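## Task

Put the red wire down on its own, with at least a hand's width of clear table between it and any other wire. A wire left dangling over the table edge may count as a failure.

## Robot and tools

ROBOT. Two arms, left_arm and right_arm, each with a two-finger gripper. Scene frame: origin at table-top height, midway between the nominal bases, a few cm behind the near table edge; +z up, +x out over the table, left_arm on the +y side (image left/right does not follow these names). Calibrated bases: left_arm near (+0.010, +0.269, -0.013) m, right_arm near (+0.001, -0.319, -0.010) m, both almost level. Each arm reports its hand pose (end_effector_position in metres, end_effector_quat_wxyz) in its own base frame. Fixed cameras and the table use the scene frame. The gripper's fingers point along its +z axis and close along its y axis; the reported point lies between the pads, about 1 cm short of the fingertips.

ROW FORMAT (used by execute_actions and move). One row is 14 numbers, each in [-1, 1], always covering both arms: left_arm dx, dy, dz, rx, ry, rz, opening, then right_arm in the same order. The six pose numbers are an offset, not a pose: they count from that arm's Hand target at the start of the action or move, along the Hand target's own axes. Scale: 1.0 equals 0.6 m of travel or 180 degrees of turn; rx, ry, rz form a single rotation vector. Sending all six as 0 re-commands the current Hand target. opening is absolute: +1 fully open (0.093 m), -1 closed. A 0 in the opening slot is a real command, so to leave a gripper alone resend its present value (shown under Tool commands, or else the last value sent).

execute_actions(actions, cameras). actions is a list of actions; each action is a list of up to 15 rows, one per 1/30 s step, and a short action repeats its final row to fill 15 steps. Every row in an action is measured from the same start pose, not from the row before; a new action starts from the updated Hand target, so repeating an offset moves further. An empty list returns state plus images and the scene number. cameras: names from cam_high, cam_low, cam_left_wrist, cam_right_wrist, or ["all"]; [] gives none; omitted gives all only for an empty actions list. An unknown name voids the call.

move(target, speed, blend, opening_speed, grip_force, blocking, cameras). target is one 14-number row or a list of up to 15 rows; every row is an offset from the Hand targets at the move's start. speed in m/s, 0.002 to 2.9 (default 0.25), turning rate up to twice that in rad/s; one number or one per target. blend in m rounds corners of a list (0 means stop at each). opening_speed is the finger rate per second on the -1..+1 scale, at least 0.2. grip_force is the per-pad limit in newtons, 10 to 50, one number or one per arm; it persists, and lower values close slowly. blocking=false returns after about 0.5 s while the motion continues. Paths are straight, all end together, last at least 0.5 s and at most 10 s, and do not avoid obstacles or the other arm. The result adds a move: line: done (within 10 mm and 2 degrees), off_target, moving, held, fault, plus limits such as paced (pose clipped) or held (steps withheld). done does not prove contact or no contact.

wait(seconds 0 to 10) lets time pass with commands held; stop brakes a running move; zoom_image(camera, region [x0, y0, x1, y1] in pixels, at most 504 by 504) enlarges part of that camera's latest picture; finished_scene(scene) ends the current scene, given its number, and cannot be reversed.

RESULTS. Hand target is the last commanded pose after clipping; the next offsets start from it. The gripper often rests short of it; a follow-up action, even all zeros, re-requests it, and you may add the remaining gap as an offset. grip_measured reads the finger motor on the -1..+1 scale: pads meet near -0.94, and each millimetre of object width adds about 0.0208; readings may be up to 0.02 high. To hold, keep sending the closing value; to release, send well above the width reading. Joint positions end with the opening in metres. Joint velocities may say within noise. Torques include the arm's weight and wrap at ±28 N m for joints 1-3. Joint ranges (rad): waist -2.618 to 3.054, shoulder 0 to 3.142, elbow 0 to 3.142, wrist pitch and yaw ±1.571, wrist roll ±2.094.

MOTION NOTES. Each step the commanded orientation is clipped to 40 degrees from the measured one. Friction and weight can leave the gripper low, short or tilted, especially when reaching far; small moves may fail or go sideways, so check pose and tilt after moving. Avoid paths near an arm's own base. Time keeps running while you think. Motors heat when holding loads, stretched out or pushing unreachably; MOTOR HOT appears at 75 °C, and at 90 °C the arm folds and stops working.

AVOID. Dropping or releasing a moving wire, fast or hard contact with the table, the bar, plate and rail near the bases, or between the arms (grippers and wrist cameras are not protected by the clearance check), strain on the camera cables, and anything leaving the table or hanging over its edge. Approach slowly and stop pressing by commanding the target back from the contact. Loose objects may occasionally be nudged by the scene.

Each tool is called after "Call:" as name(argument=value, ...) on one line, values as JSON.

## Session

Call:
execute_actions(actions=[])

Scene clock: 0.00 s.
left_arm: end_effector_position=(+0.3754, +0.0001, +0.4021) grip_measured=+1.000 end_effector_quat_wxyz=(+0.707, +0.000, +0.707, +0.000) | right_arm: end_effector_position=(+0.3402, +0.3171, +0.2563) grip_measured=-0.931 end_effector_quat_wxyz=(+0.460, -0.488, +0.597, +0.439)
Joint positions: left_arm=[0 1.047 1.047 0 0 0 0.093] | right_arm=[0.446 1.649 1.156 0.147 -0.973 -0.213 0.001]
Joint velocities: within noise
Joint torques (N m): no reading
Heat: left arm: 42 °C; right arm: 40 °C.
Hand target: left_arm +0.3730, +0.0000, +0.4120; +0.716, +0.000, +0.698, +0.000 | right_arm +0.3413, +0.3162, +0.2695; +0.475, -0.491, +0.587, +0.435
Tool commands: left_gripper/opening=+1.0 right_gripper/opening=-0.936209

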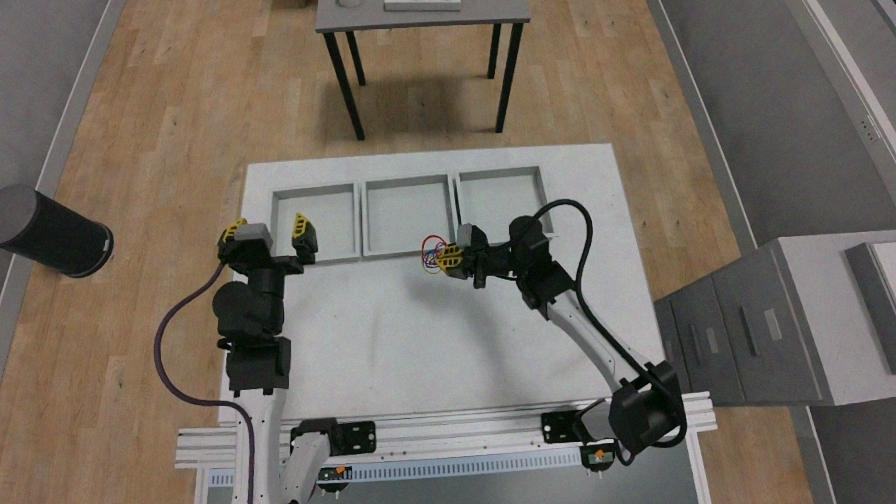

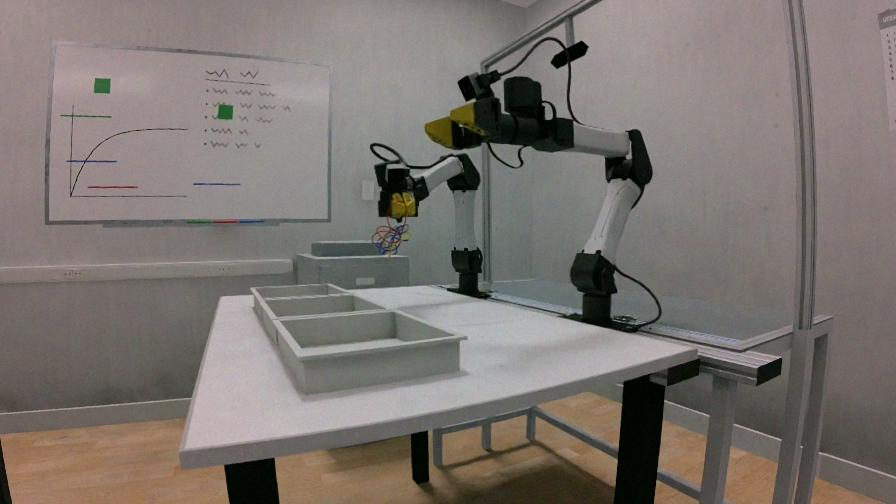

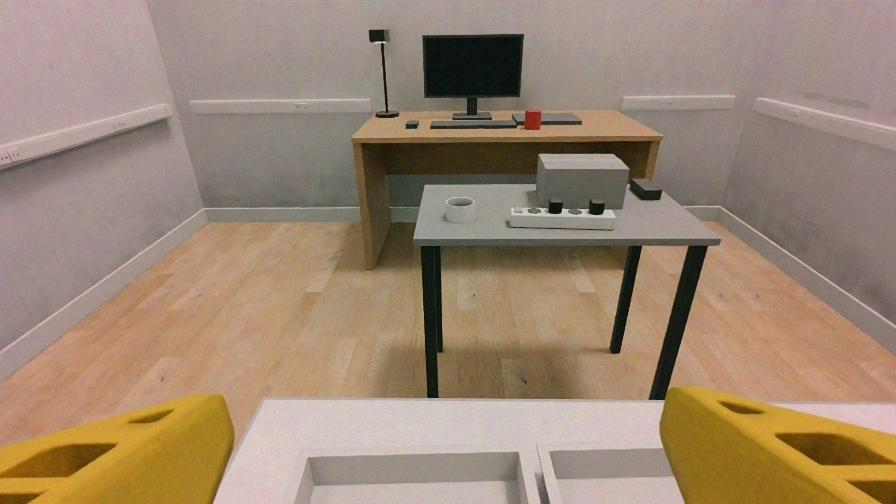

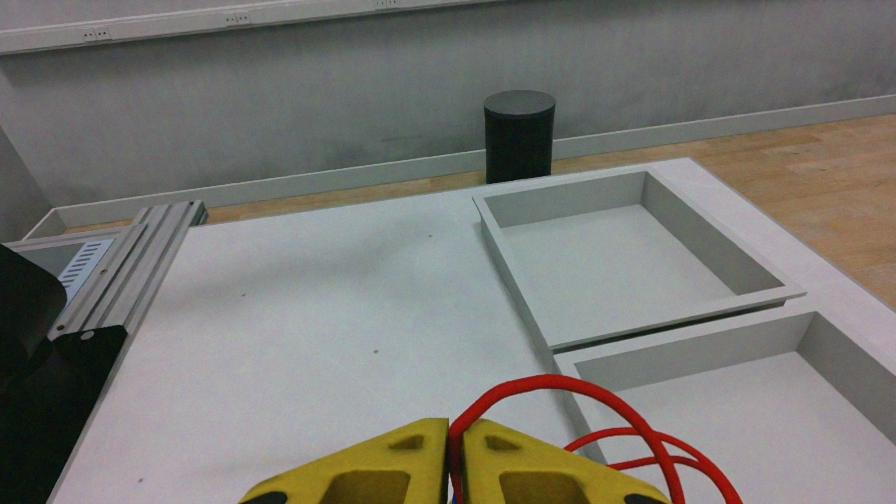

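Call:
zoom_image(camera="cam_low", region=[340, 150, 460, 280])

Call:
zoom_image(camera="cam_high", region=[390, 210, 510, 300])

Call:
zoom_image(camera="cam_right_wrist", region=[400, 340, 760, 504])

Scaled by 3.877 from the camera's 896x504 image, which has a finer 1280x720 frame.

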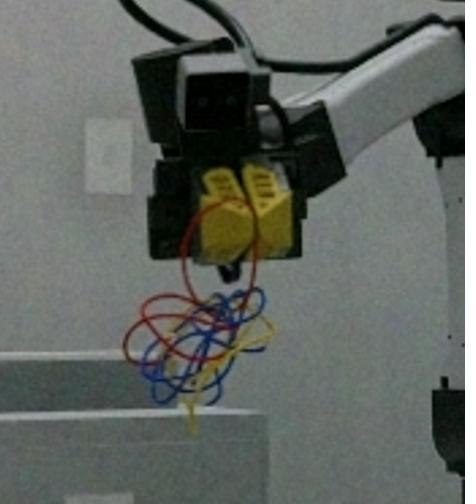

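Scaled by 4.200 from the camera's 896x504 image, which has a finer 1280x720 frame.

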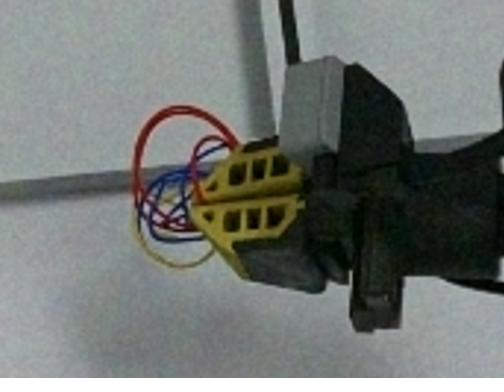

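Scaled by 1.400 from the camera's 896x504 image, which has a finer 1280x720 frame.

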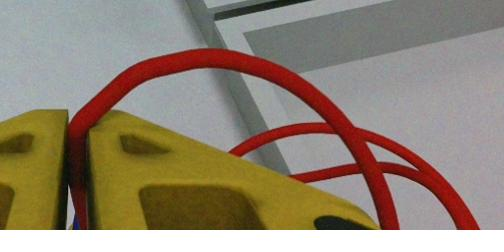

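Call:
move(target=[0,0,0,0,0,0,1, 0.167,0.082,-0.062,0,0.35,0,-0.936209], speed=0.12, cameras=["all"])

Scene clock: 75.57 s.
left_arm: end_effector_position=(+0.3754, +0.0001, +0.4020) grip_measured=+1.000 end_effector_quat_wxyz=(+0.707, +0.000, +0.707, +0.000) | right_arm: end_effector_position=(+0.2768, +0.2672, +0.1747) grip_measured=-0.931 end_effector_quat_wxyz=(+0.092, -0.646, +0.748, +0.120)
Joint positions: left_arm=[0 1.047 1.047 0 0 0 0.093] | right_arm=[0.66 1.847 1.769 -1.317 -0.248 -0.742 0.001]
Joint torques (N m): left_arm=[0.18 -3.07 10.28 2.42 0.04 -0.02] | right_arm=[0.83 -7.16 9.21 0.53 -0.06 0.15]
Heat: left arm: 55 °C; right arm: 47 °C.
Hand target: left_arm +0.3731, +0.0000, +0.4119; +0.716, +0.000, +0.698, +0.000 | right_arm +0.2811, +0.2704, +0.1794; +0.099, -0.646, +0.748, +0.114
Off the commanded pose: left_arm 0.010 m, 1 deg | right_arm 0.007 m, 1 deg.
move: done
camera_calibration:
cam_left_wrist: T_world_to_cam=[[-0.0143583, -0.999831, -0.0114674, 0.00893365], [-0.426277, 0.016495, -0.904442, 0.561948], [0.904479, -0.00809793, -0.426442, -0.0782983], [0, 0, 0, 1]] pos_world=[0.310493, -0.000971239, 0.474963]
cam_right_wrist: T_world_to_cam=[[0.986666, -0.143901, -0.0760395, -0.220779], [-0.134901, -0.984443, 0.112574, 0.323889], [-0.0910562, -0.100815, -0.99073, 0.311654], [0, 0, 0, 1]] pos_world=[0.289906, 0.318499, 0.255515]

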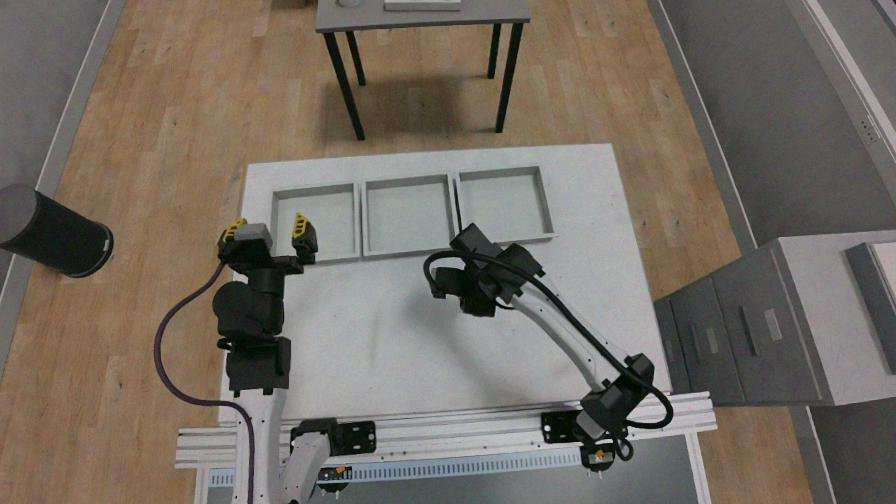

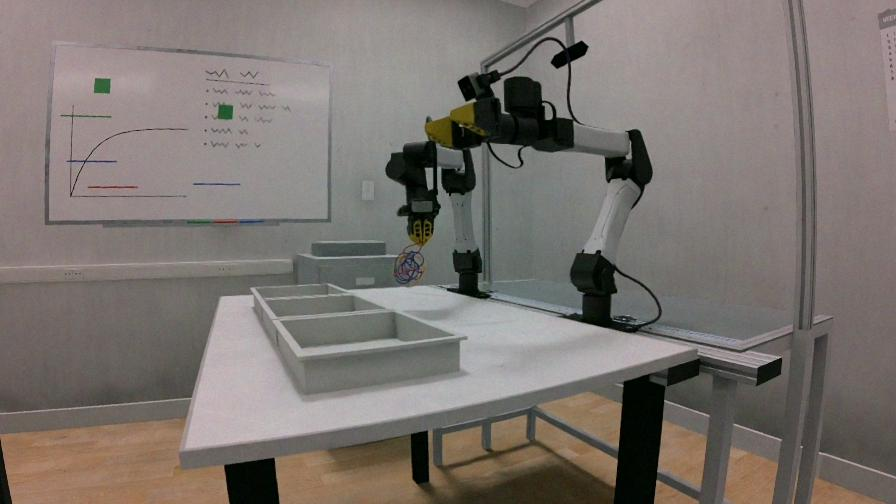

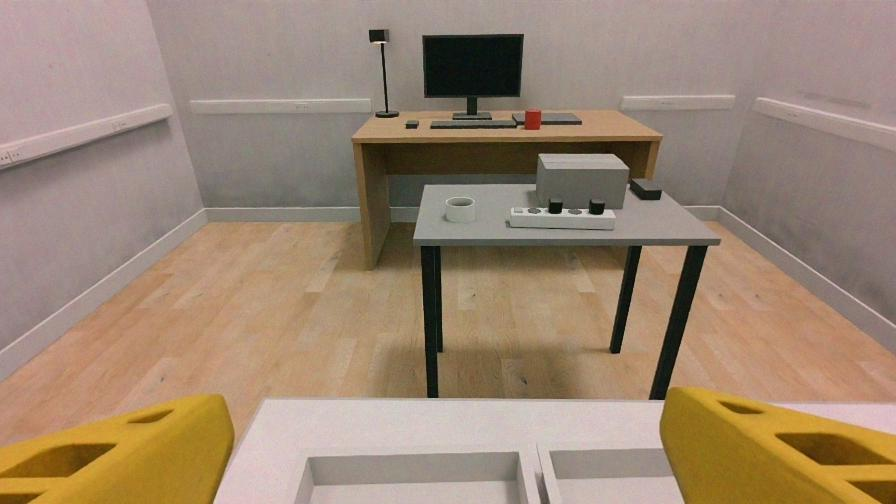

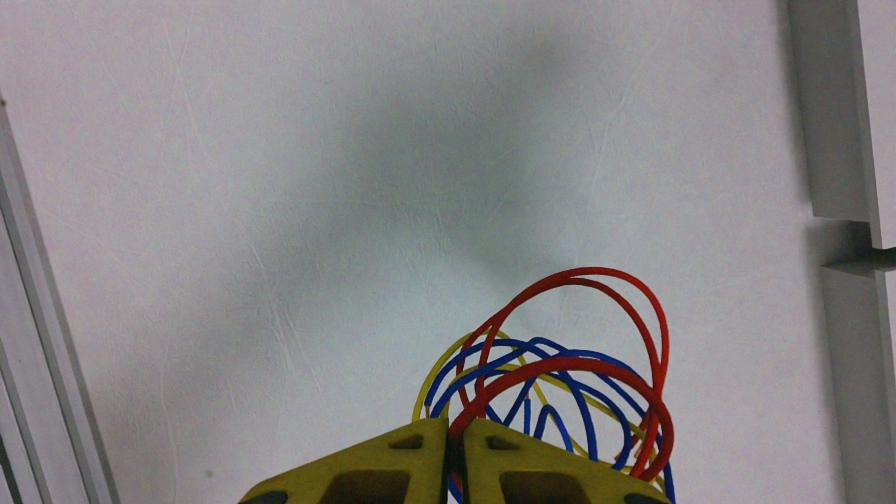

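Call:
zoom_image(camera="cam_low", region=[370, 200, 460, 300])

Call:
zoom_image(camera="cam_right_wrist", region=[380, 240, 720, 504])

Scaled by 5.040 from the camera's 896x504 image, which has a finer 1280x720 frame.

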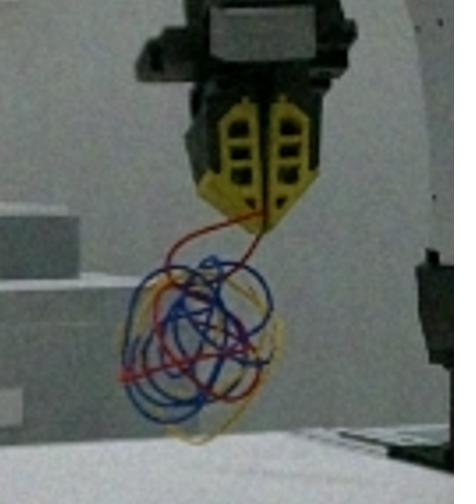

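Scaled by 1.482 from the camera's 896x504 image, which has a finer 1280x720 frame.

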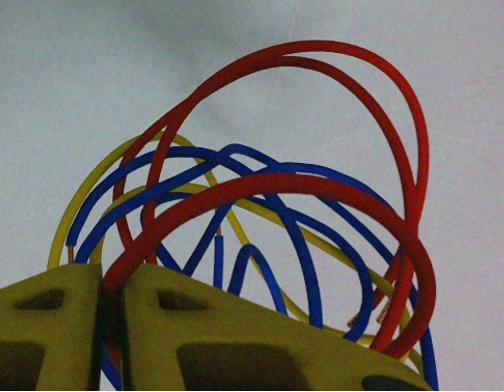

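Call:
move(target=[0,0,0,0,0,0,1, 0.015,-0.019,0.169,0,0,0,-0.936209], speed=0.1, cameras=["cam_low","cam_right_wrist"])

Call:
zoom_image(camera="cam_low", region=[370, 220, 460, 320])

Scene clock: 106.27 s.
left_arm: end_effector_position=(+0.3754, +0.0001, +0.4020) grip_measured=+1.000 end_effector_quat_wxyz=(+0.707, +0.000, +0.707, +0.000) | right_arm: end_effector_position=(+0.2883, +0.2881, +0.0829) grip_measured=-0.931 end_effector_quat_wxyz=(+0.094, -0.646, +0.748, +0.119)
Joint positions: left_arm=[0 1.047 1.047 0 0 0 0.093] | right_arm=[0.686 1.932 1.515 -0.968 -0.243 -0.716 0.001]
Joint torques (N m): left_arm=[0.09 -3.07 10.29 2.37 0.07 -0.04] | right_arm=[0.7 -7.84 6.2 0.87 -0.01 0.11]
Heat: left arm: 57 °C; right arm: 48 °C.
Hand target: left_arm +0.3731, +0.0000, +0.4119; +0.716, +0.000, +0.698, +0.000 | right_arm +0.2909, +0.2905, +0.0794; +0.098, -0.646, +0.748, +0.114
Off the commanded pose: left_arm 0.010 m, 1 deg | right_arm 0.005 m, 1 deg.
move: done
camera_calibration:
cam_right_wrist: T_world_to_cam=[[0.98697, -0.1437, -0.0723888, -0.236676], [-0.13526, -0.984636, 0.110436, 0.356635], [-0.0871462, -0.0992056, -0.991244, 0.22229], [0, 0, 0, 1]] pos_world=[0.301202, 0.339198, 0.163825]
Images, in order (width x height): cam_low 896x504, cam_right_wrist 896x504.

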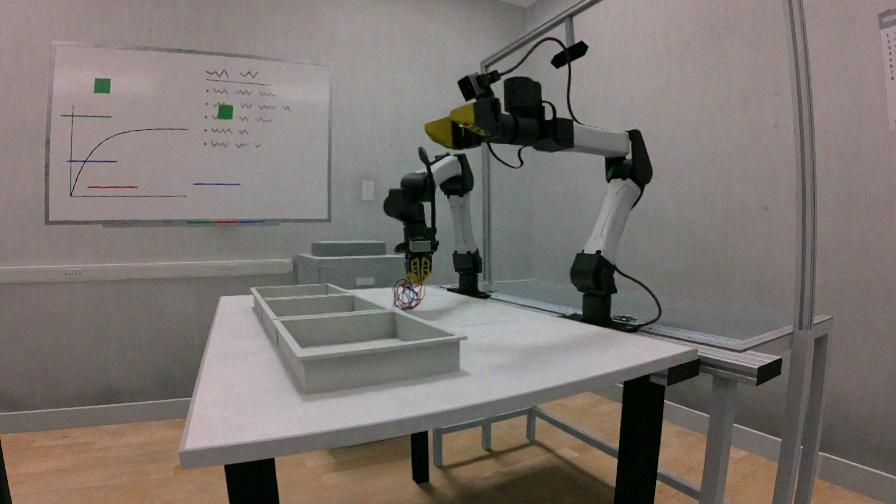

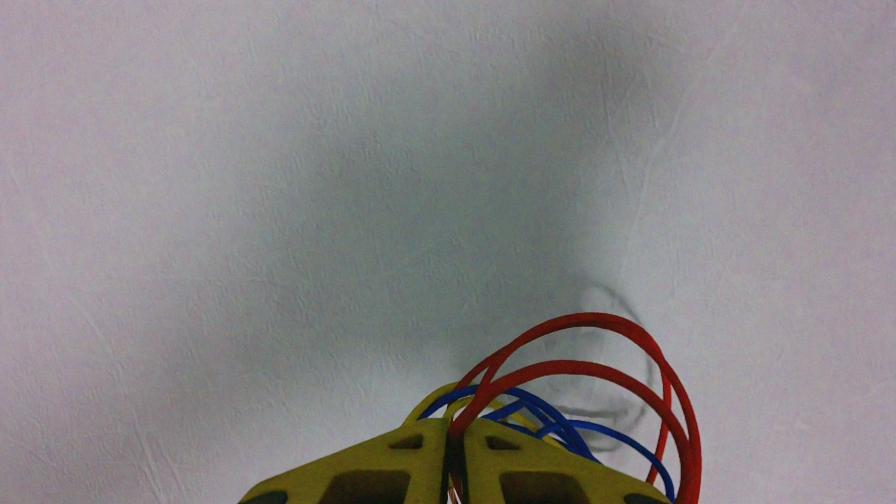

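Scaled by 5.040 from the camera's 896x504 image, which has a finer 1280x720 frame.

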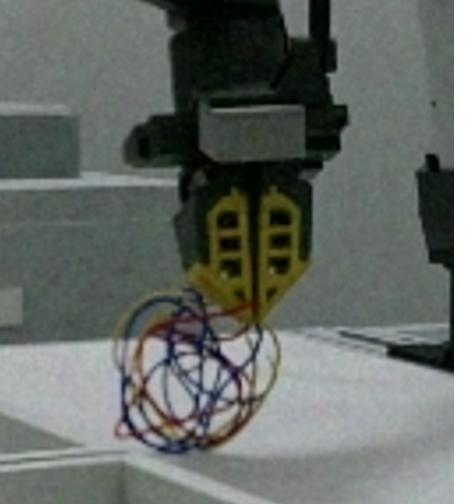

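Call:
move(target=[0,0,0,0,0,0,1, 0.022,-0.003,0.072,0,0,0,-0.936209], speed=0.08, cameras=["cam_low","cam_right_wrist"])

Call:
zoom_image(camera="cam_low", region=[370, 220, 460, 320])

Scene clock: 112.73 s.
left_arm: end_effector_position=(+0.3754, +0.0001, +0.4020) grip_measured=+1.000 end_effector_quat_wxyz=(+0.707, +0.000, +0.707, +0.000) | right_arm: end_effector_position=(+0.2887, +0.2883, +0.0400) grip_measured=-0.931 end_effector_quat_wxyz=(+0.096, -0.646, +0.748, +0.119)
Joint positions: left_arm=[0 1.047 1.047 0 0 0 0.093] | right_arm=[0.686 1.972 1.396 -0.805 -0.242 -0.715 0.001]
Joint torques (N m): left_arm=[0.03 -3.1 10.39 2.45 0.05 -0.01] | right_arm=[0.85 -7.75 5.97 1.02 -0.08 0.11]
Heat: left arm: 57 °C; right arm: 47 °C.
Hand target: left_arm +0.3731, +0.0000, +0.4119; +0.716, +0.000, +0.698, +0.000 | right_arm +0.2908, +0.2906, +0.0342; +0.098, -0.646, +0.748, +0.114
Off the commanded pose: left_arm 0.010 m, 1 deg | right_arm 0.007 m, 1 deg.
move: done
camera_calibration:
cam_right_wrist: T_world_to_cam=[[0.986889, -0.145075, -0.0707316, -0.239668], [-0.136937, -0.984585, 0.108817, 0.362167], [-0.0854278, -0.0977044, -0.991542, 0.178906], [0, 0, 0, 1]] pos_world=[0.301404, 0.339294, 0.121031]
Images, in order (width x height): cam_low 896x504, cam_right_wrist 896x504.

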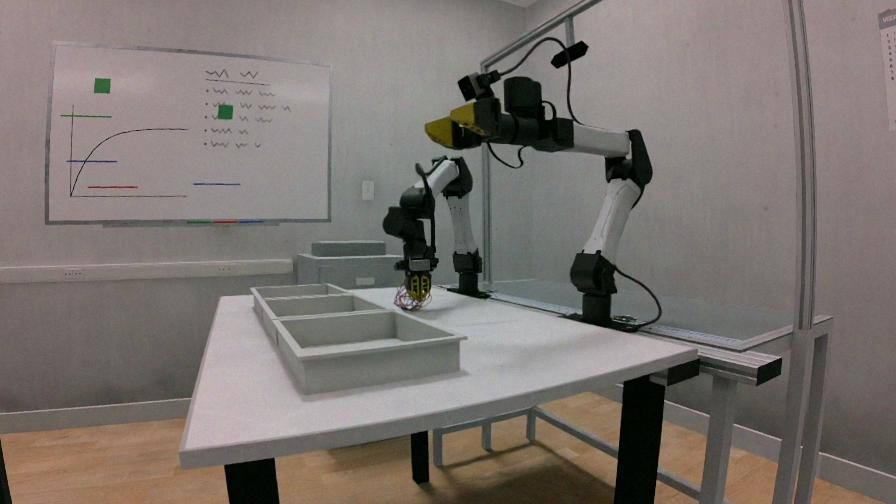

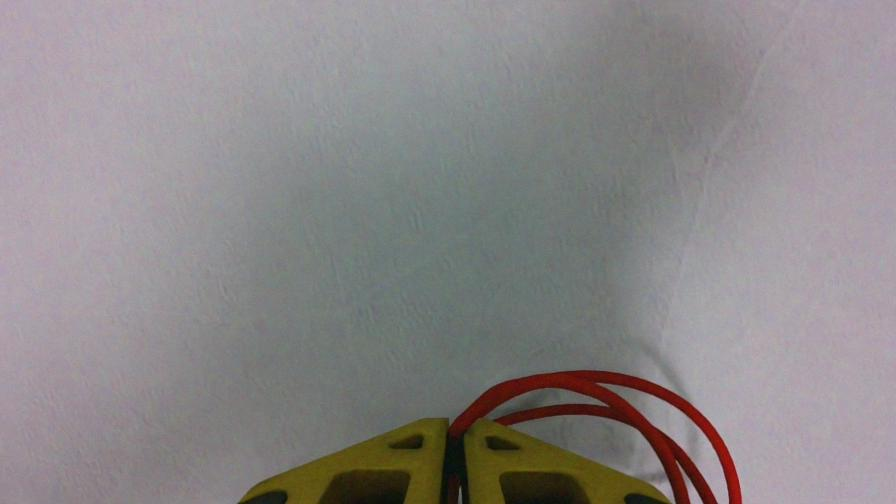

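Scaled by 5.040 from the camera's 896x504 image, which has a finer 1280x720 frame.

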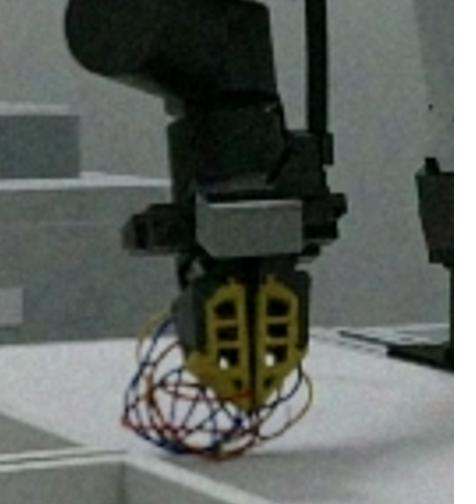

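Call:
move(target=[[0,0,0,0,0,0,1, 0,0,0,0,0,0,-0.6],[0,0,0,0,0,0,1, 0,0,-0.3,0,0,0,-0.6]], speed=0.1, cameras=["all"])

Call:
zoom_image(camera="cam_low", region=[370, 220, 460, 320])

Call:
zoom_image(camera="cam_right_wrist", region=[380, 240, 720, 504])

Scene clock: 121.30 s.
left_arm: end_effector_position=(+0.3754, +0.0001, +0.4020) grip_measured=+1.000 end_effector_quat_wxyz=(+0.707, +0.000, +0.707, +0.000) | right_arm: end_effector_position=(+0.2884, +0.2383, +0.1857) grip_measured=-0.601 end_effector_quat_wxyz=(+0.070, -0.646, +0.752, +0.113)
Joint positions: left_arm=[0 1.047 1.047 0 0 0 0.093] | right_arm=[0.583 1.876 1.861 -1.443 -0.242 -0.824 0.016]
Joint torques (N m): left_arm=[0.32 -3.04 10.35 2.39 0.08 -0.04] | right_arm=[-0.88 -10.7 8.76 0.45 -0.28 0.01]
Heat: left arm: 57 °C; right arm: 47 °C.
Hand target: left_arm +0.3731, +0.0000, +0.4119; +0.716, +0.000, +0.698, +0.000 | right_arm +0.2908, +0.2370, +0.2061; +0.098, -0.646, +0.748, +0.114
Off the commanded pose: left_arm 0.010 m, 1 deg | right_arm 0.020 m, 3 deg.
move: off_target (right_arm)
camera_calibration:
cam_left_wrist: T_world_to_cam=[[-0.0143583, -0.999831, -0.0114674, 0.00893365], [-0.426277, 0.016495, -0.904442, 0.561948], [0.904479, -0.00809793, -0.426442, -0.0782983], [0, 0, 0, 1]] pos_world=[0.310493, -0.000971239, 0.474963]
cam_right_wrist: T_world_to_cam=[[0.984531, -0.147317, -0.0948443, -0.230663], [-0.131581, -0.979121, 0.154947, 0.285645], [-0.115691, -0.140071, -0.983359, 0.335806], [0, 0, 0, 1]] pos_world=[0.30353, 0.292737, 0.264081]

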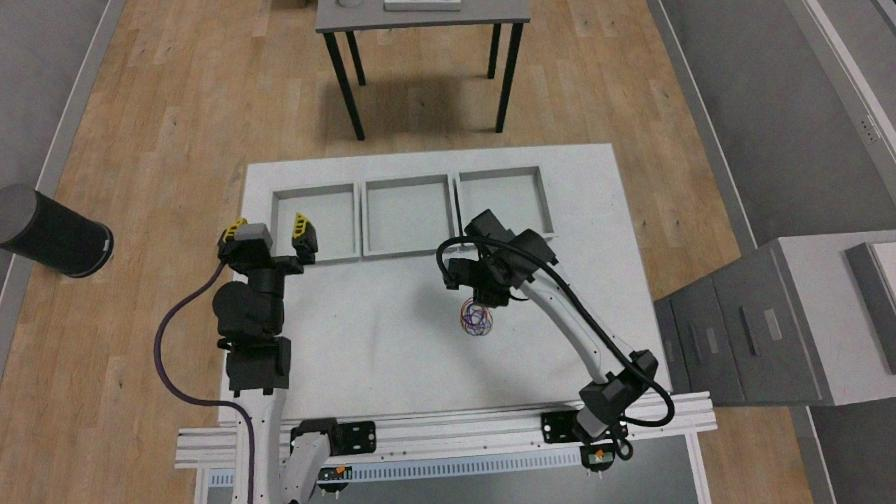

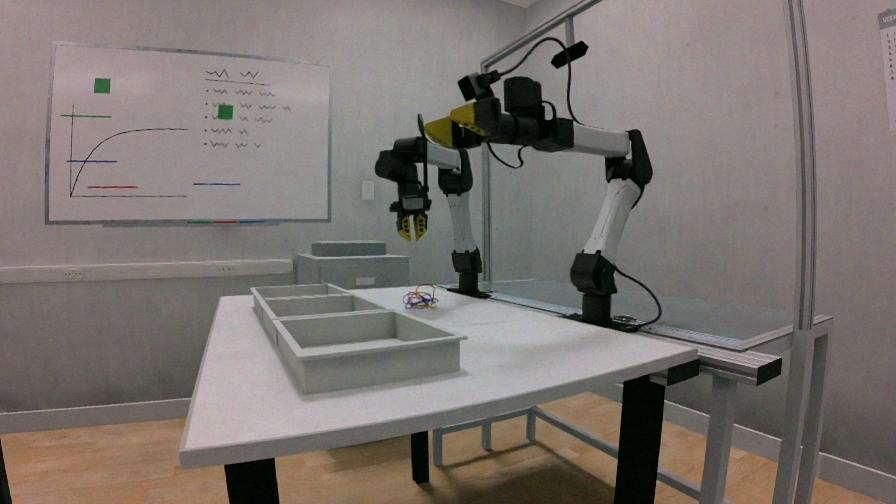

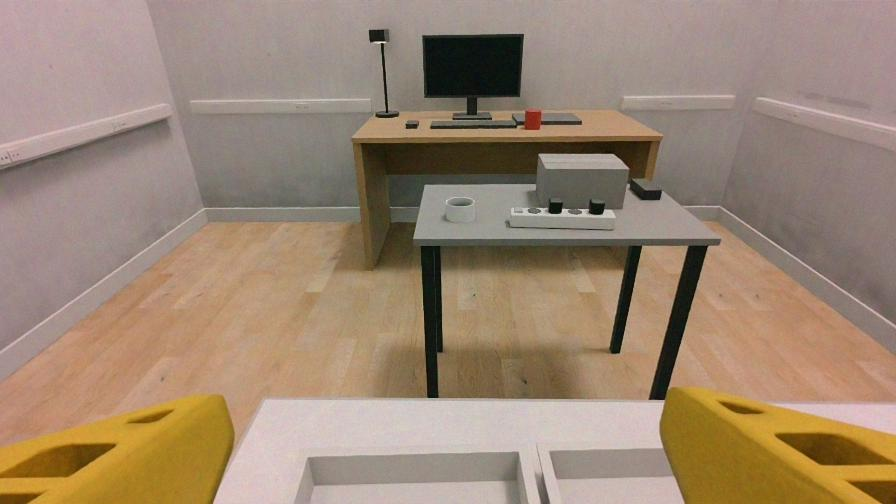

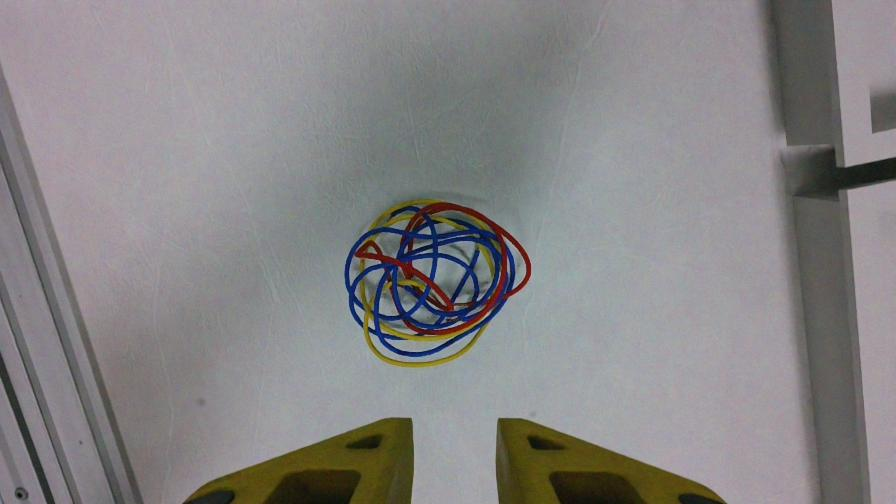

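Scaled by 5.040 from the camera's 896x504 image, which has a finer 1280x720 frame.

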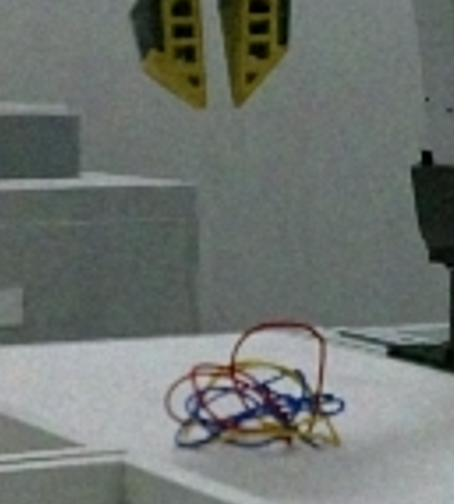

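Scaled by 1.482 from the camera's 896x504 image, which has a finer 1280x720 frame.

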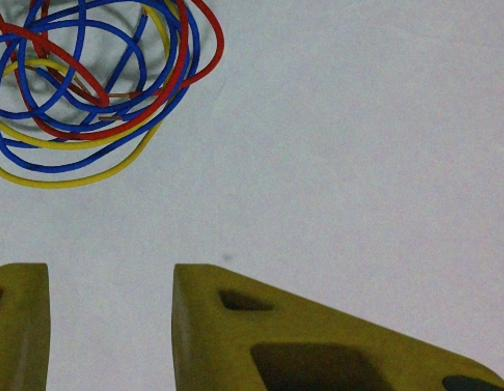

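Call:
zoom_image(camera="cam_right_wrist", region=[330, 180, 550, 380])

Scaled by 2.291 from the camera's 896x504 image, which has a finer 1280x720 frame.

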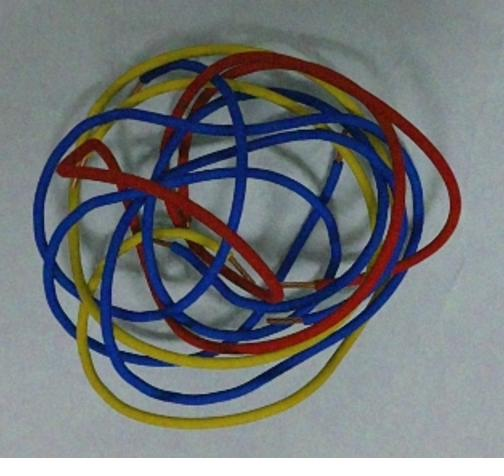

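Call:
move(target=[0.392,-0.577,-0.222,0.139,0.494,0.139,-0.3, 0.307,0.005,-0.147,0,0,0,-0.6], speed=0.25, cameras=["all"])

Call:
zoom_image(camera="cam_left_wrist", region=[200, 100, 696, 504])

Scene clock: 216.77 s.
left_arm: end_effector_position=(+0.2453, -0.3404, +0.1664) grip_measured=-0.297 end_effector_quat_wxyz=(+0.028, +0.279, +0.960, -0.011) | right_arm: end_effector_position=(+0.2657, +0.0369, +0.2306) grip_measured=-0.601 end_effector_quat_wxyz=(+0.143, -0.635, +0.756, +0.066)
Joint positions: left_arm=[-0.953 2.15 2.208 -1.571 -0.017 -0.388 0.031] | right_arm=[-0.043 1.487 1.601 -1.56 -0.29 -1.422 0.016]
Joint torques (N m): left_arm=[-0.16 -10.37 10.51 0.58 0.18 -0.15] | right_arm=[-0.54 -6.58 5.27 0.51 -0.43 -0.1]
Heat: left arm: 60 °C; right arm: 55 °C.
Hand target: left_arm +0.2458, -0.3462, +0.1735; +0.000, +0.274, +0.962, +0.003 | right_arm +0.2609, +0.0372, +0.2361; +0.098, -0.646, +0.748, +0.114
Off the commanded pose: left_arm 0.009 m, 4 deg | right_arm 0.007 m, 8 deg.
joint sent to its limit (left arm) — joint 4 (wrist pitch), lower limit. The joint targets are off in orientation, not in position.
joint sent to its limit (right arm) — joint 4 (wrist pitch), lower limit. The joint targets are off in orientation, not in position.
move: off_target (left_arm, right_arm)
camera_calibration:
cam_left_wrist: T_world_to_cam=[[-0.545983, -0.837562, 0.0198028, -0.155633], [-0.773734, 0.513159, 0.371488, 0.341018], [-0.321306, 0.187504, -0.928226, 0.386869], [0, 0, 0, 1]] pos_world=[0.303188, -0.377888, 0.2355]
cam_right_wrist: T_world_to_cam=[[0.979412, -0.190906, 0.0656214, -0.267794], [-0.197018, -0.974799, 0.104641, 0.107236], [0.0439911, -0.115415, -0.992343, 0.307894], [0, 0, 0, 1]] pos_world=[0.269864, 0.0889461, 0.311888]

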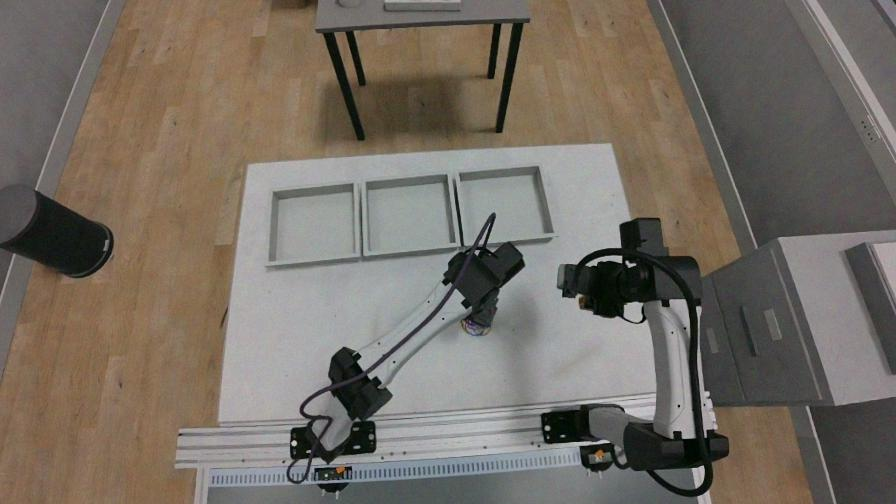

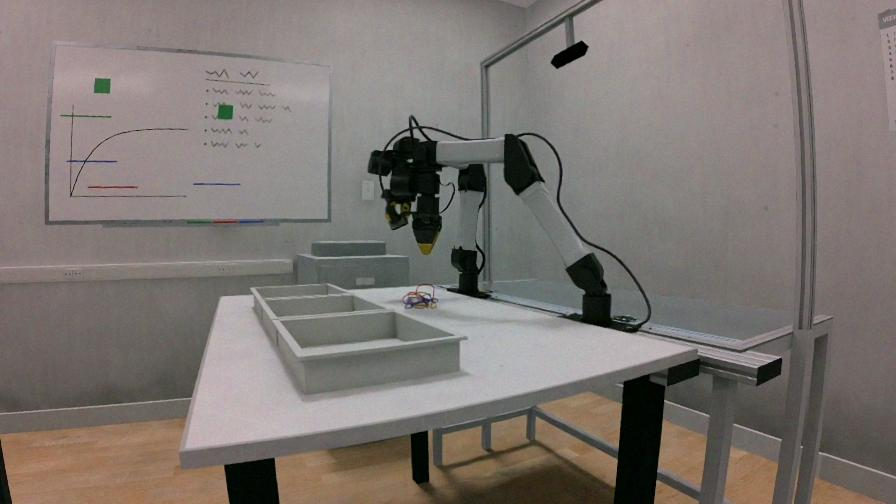

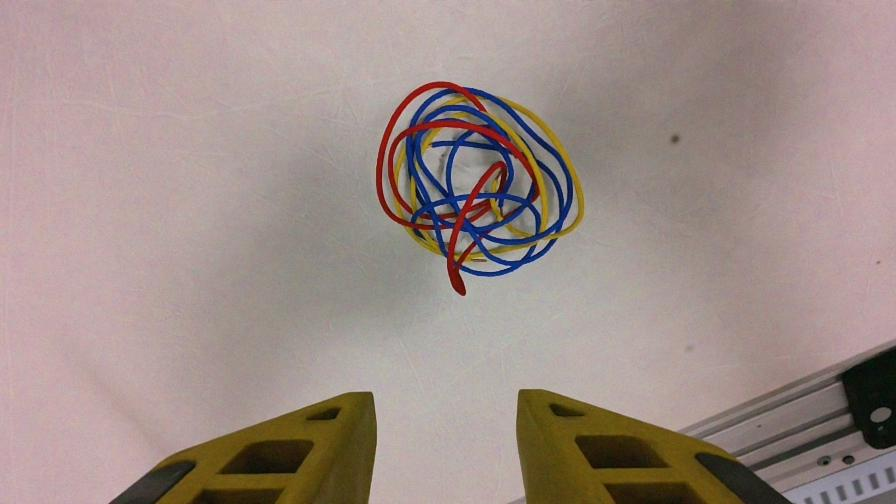

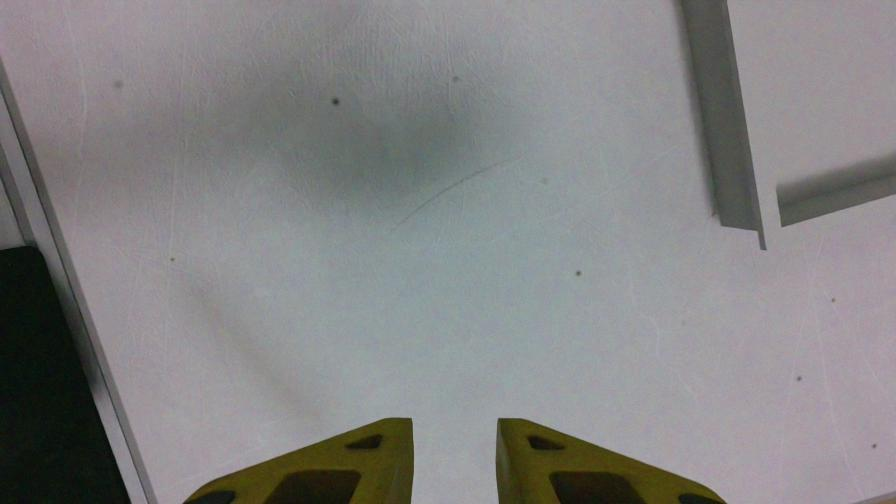

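Scaled by 1.016 from the camera's 896x504 image, which has a finer 1280x720 frame.

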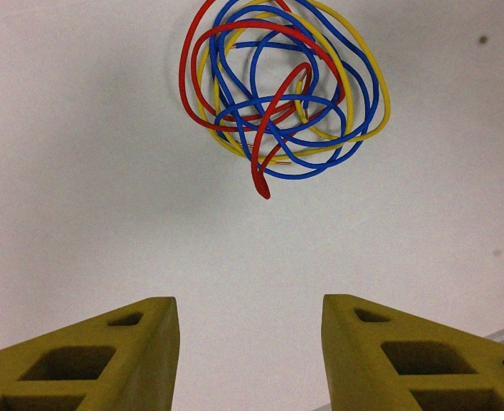

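Call:
move(target=[-0.02,-0.02,0.1557,0,0,0,-0.5, 0,0,0,0,0,0,-0.6], speed=0.15, cameras=["cam_low","cam_left_wrist"])

Call:
zoom_image(camera="cam_low", region=[370, 220, 460, 320])

Scene clock: 229.93 s.
left_arm: end_effector_position=(+0.2531, -0.3593, +0.0833) grip_measured=-0.497 end_effector_quat_wxyz=(+0.003, +0.278, +0.961, +0.007) | right_arm: end_effector_position=(+0.2657, +0.0369, +0.2306) grip_measured=-0.601 end_effector_quat_wxyz=(+0.143, -0.636, +0.756, +0.066)
Joint positions: left_arm=[-0.963 2.263 2.059 -1.371 -0.015 -0.4 0.021] | right_arm=[-0.043 1.487 1.601 -1.56 -0.29 -1.423 0.016]
Joint torques (N m): left_arm=[-0.39 -11.43 6.5 0.59 0.14 -0.16] | right_arm=[-0.46 -6.52 5.53 0.49 -0.32 -0.06]
Heat: left arm: 60 °C; right arm: 50 °C.
Hand target: left_arm +0.2497, -0.3621, +0.0800; +0.000, +0.274, +0.962, +0.003 | right_arm +0.2609, +0.0372, +0.2361; +0.098, -0.646, +0.748, +0.114
Off the commanded pose: left_arm 0.005 m, 1 deg | right_arm 0.007 m, 8 deg.
joint sent to its limit (right arm) — joint 4 (wrist pitch), lower limit. The joint targets are off in orientation, not in position.
move: off_target (right_arm)
camera_calibration:
cam_left_wrist: T_world_to_cam=[[-0.543115, -0.839658, -0.000774016, -0.165312], [-0.760277, 0.491378, 0.424885, 0.371999], [-0.356377, 0.23135, -0.905247, 0.338579], [0, 0, 0, 1]] pos_world=[0.313701, -0.399928, 0.148313]
Images, in order (width x height): cam_low 896x504, cam_left_wrist 896x504.

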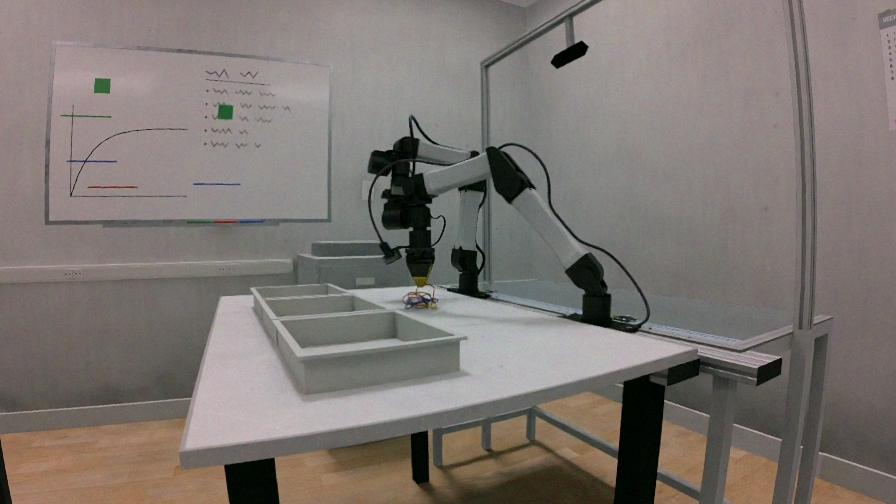

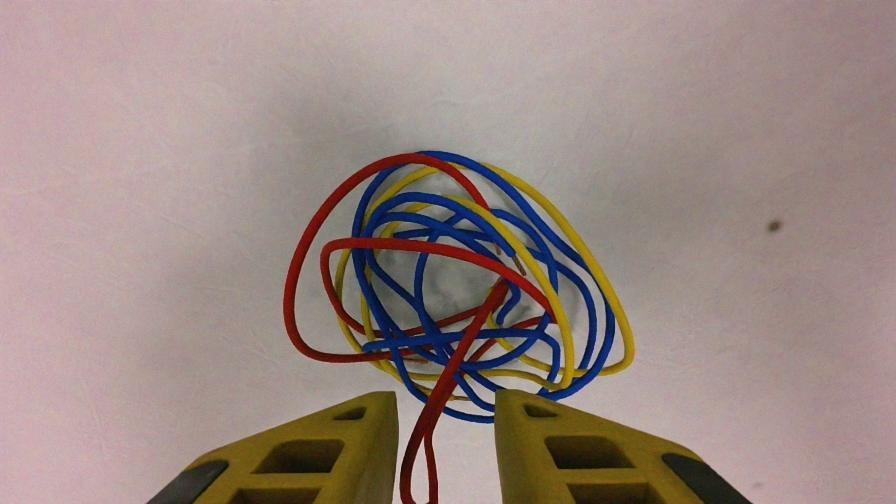

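Scaled by 5.040 from the camera's 896x504 image, which has a finer 1280x720 frame.

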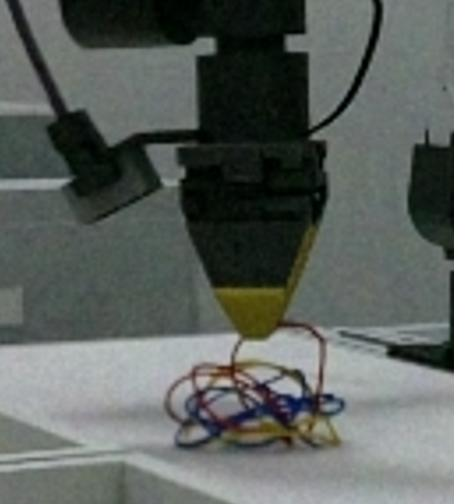

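Call:
move(target=[[0,0,0.035,0,0,0,-0.5, 0,0,0,0,0,0,-0.6],[0,0,0.035,0,0,0,-1, 0,0,0,0,0,0,-0.6]], speed=0.1, grip_force=[30,50], cameras=["cam_low","cam_left_wrist"])

Call:
zoom_image(camera="cam_low", region=[370, 220, 460, 320])

Scene clock: 239.40 s.
left_arm: end_effector_position=(+0.2537, -0.3606, +0.0639) grip_measured=-0.968 end_effector_quat_wxyz=(+0.005, +0.278, +0.961, +0.005) | right_arm: end_effector_position=(+0.2657, +0.0369, +0.2306) grip_measured=-0.601 end_effector_quat_wxyz=(+0.143, -0.636, +0.756, +0.066)
Joint positions: left_arm=[-0.963 2.263 1.982 -1.288 -0.014 -0.4 0] | right_arm=[-0.043 1.487 1.601 -1.56 -0.29 -1.423 0.016]
Joint torques (N m): left_arm=[-0.32 -11.54 6.19 0.6 0.14 -0.2] | right_arm=[-0.7 -6.83 5.14 0.46 -0.33 -0.05]
Heat: left arm: 57 °C; right arm: 48 °C.
Hand target: left_arm +0.2498, -0.3620, +0.0590; +0.000, +0.274, +0.962, +0.003 | right_arm +0.2609, +0.0372, +0.2361; +0.098, -0.646, +0.748, +0.114
Off the commanded pose: left_arm 0.006 m, 1 deg | right_arm 0.007 m, 8 deg.
joint sent to its limit (right arm) — joint 4 (wrist pitch), lower limit. The joint targets are off in orientation, not in position.
grip_force (N): 30, 50
move: off_target (right_arm)
camera_calibration:
cam_left_wrist: T_world_to_cam=[[-0.543099, -0.839665, 0.00257449, -0.166242], [-0.761371, 0.493746, 0.420153, 0.382782], [-0.354059, 0.226224, -0.90745, 0.319269], [0, 0, 0, 1]] pos_world=[0.314193, -0.400812, 0.129321]
Images, in order (width x height): cam_low 896x504, cam_left_wrist 896x504.

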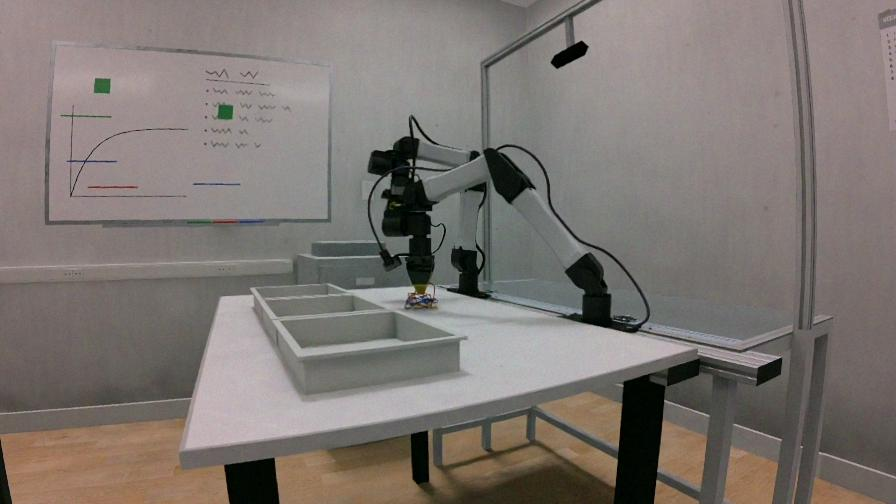

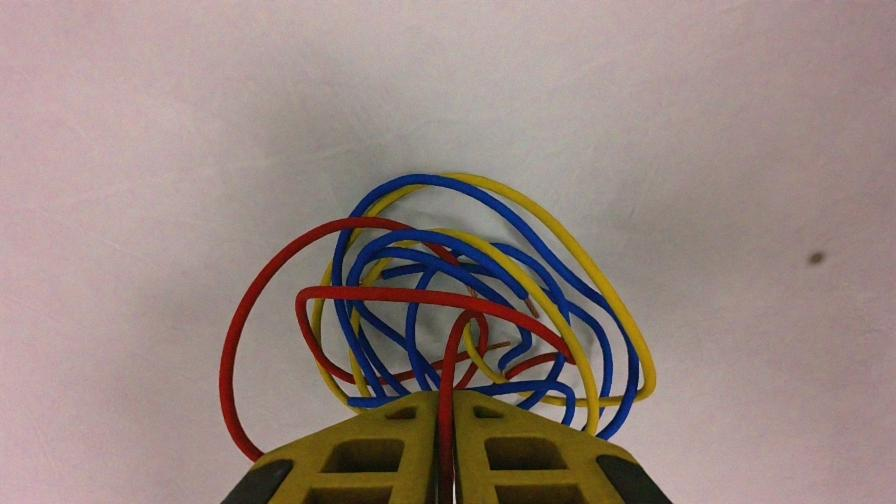

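Scaled by 5.040 from the camera's 896x504 image, which has a finer 1280x720 frame.

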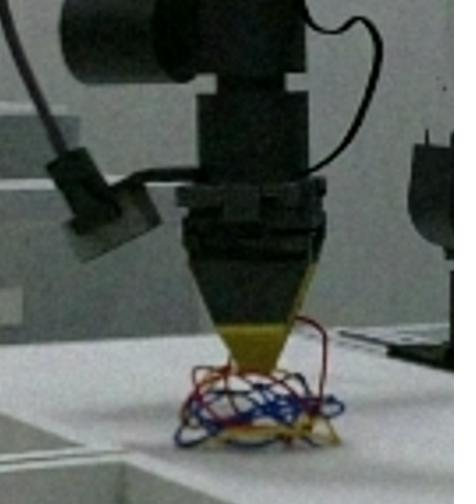

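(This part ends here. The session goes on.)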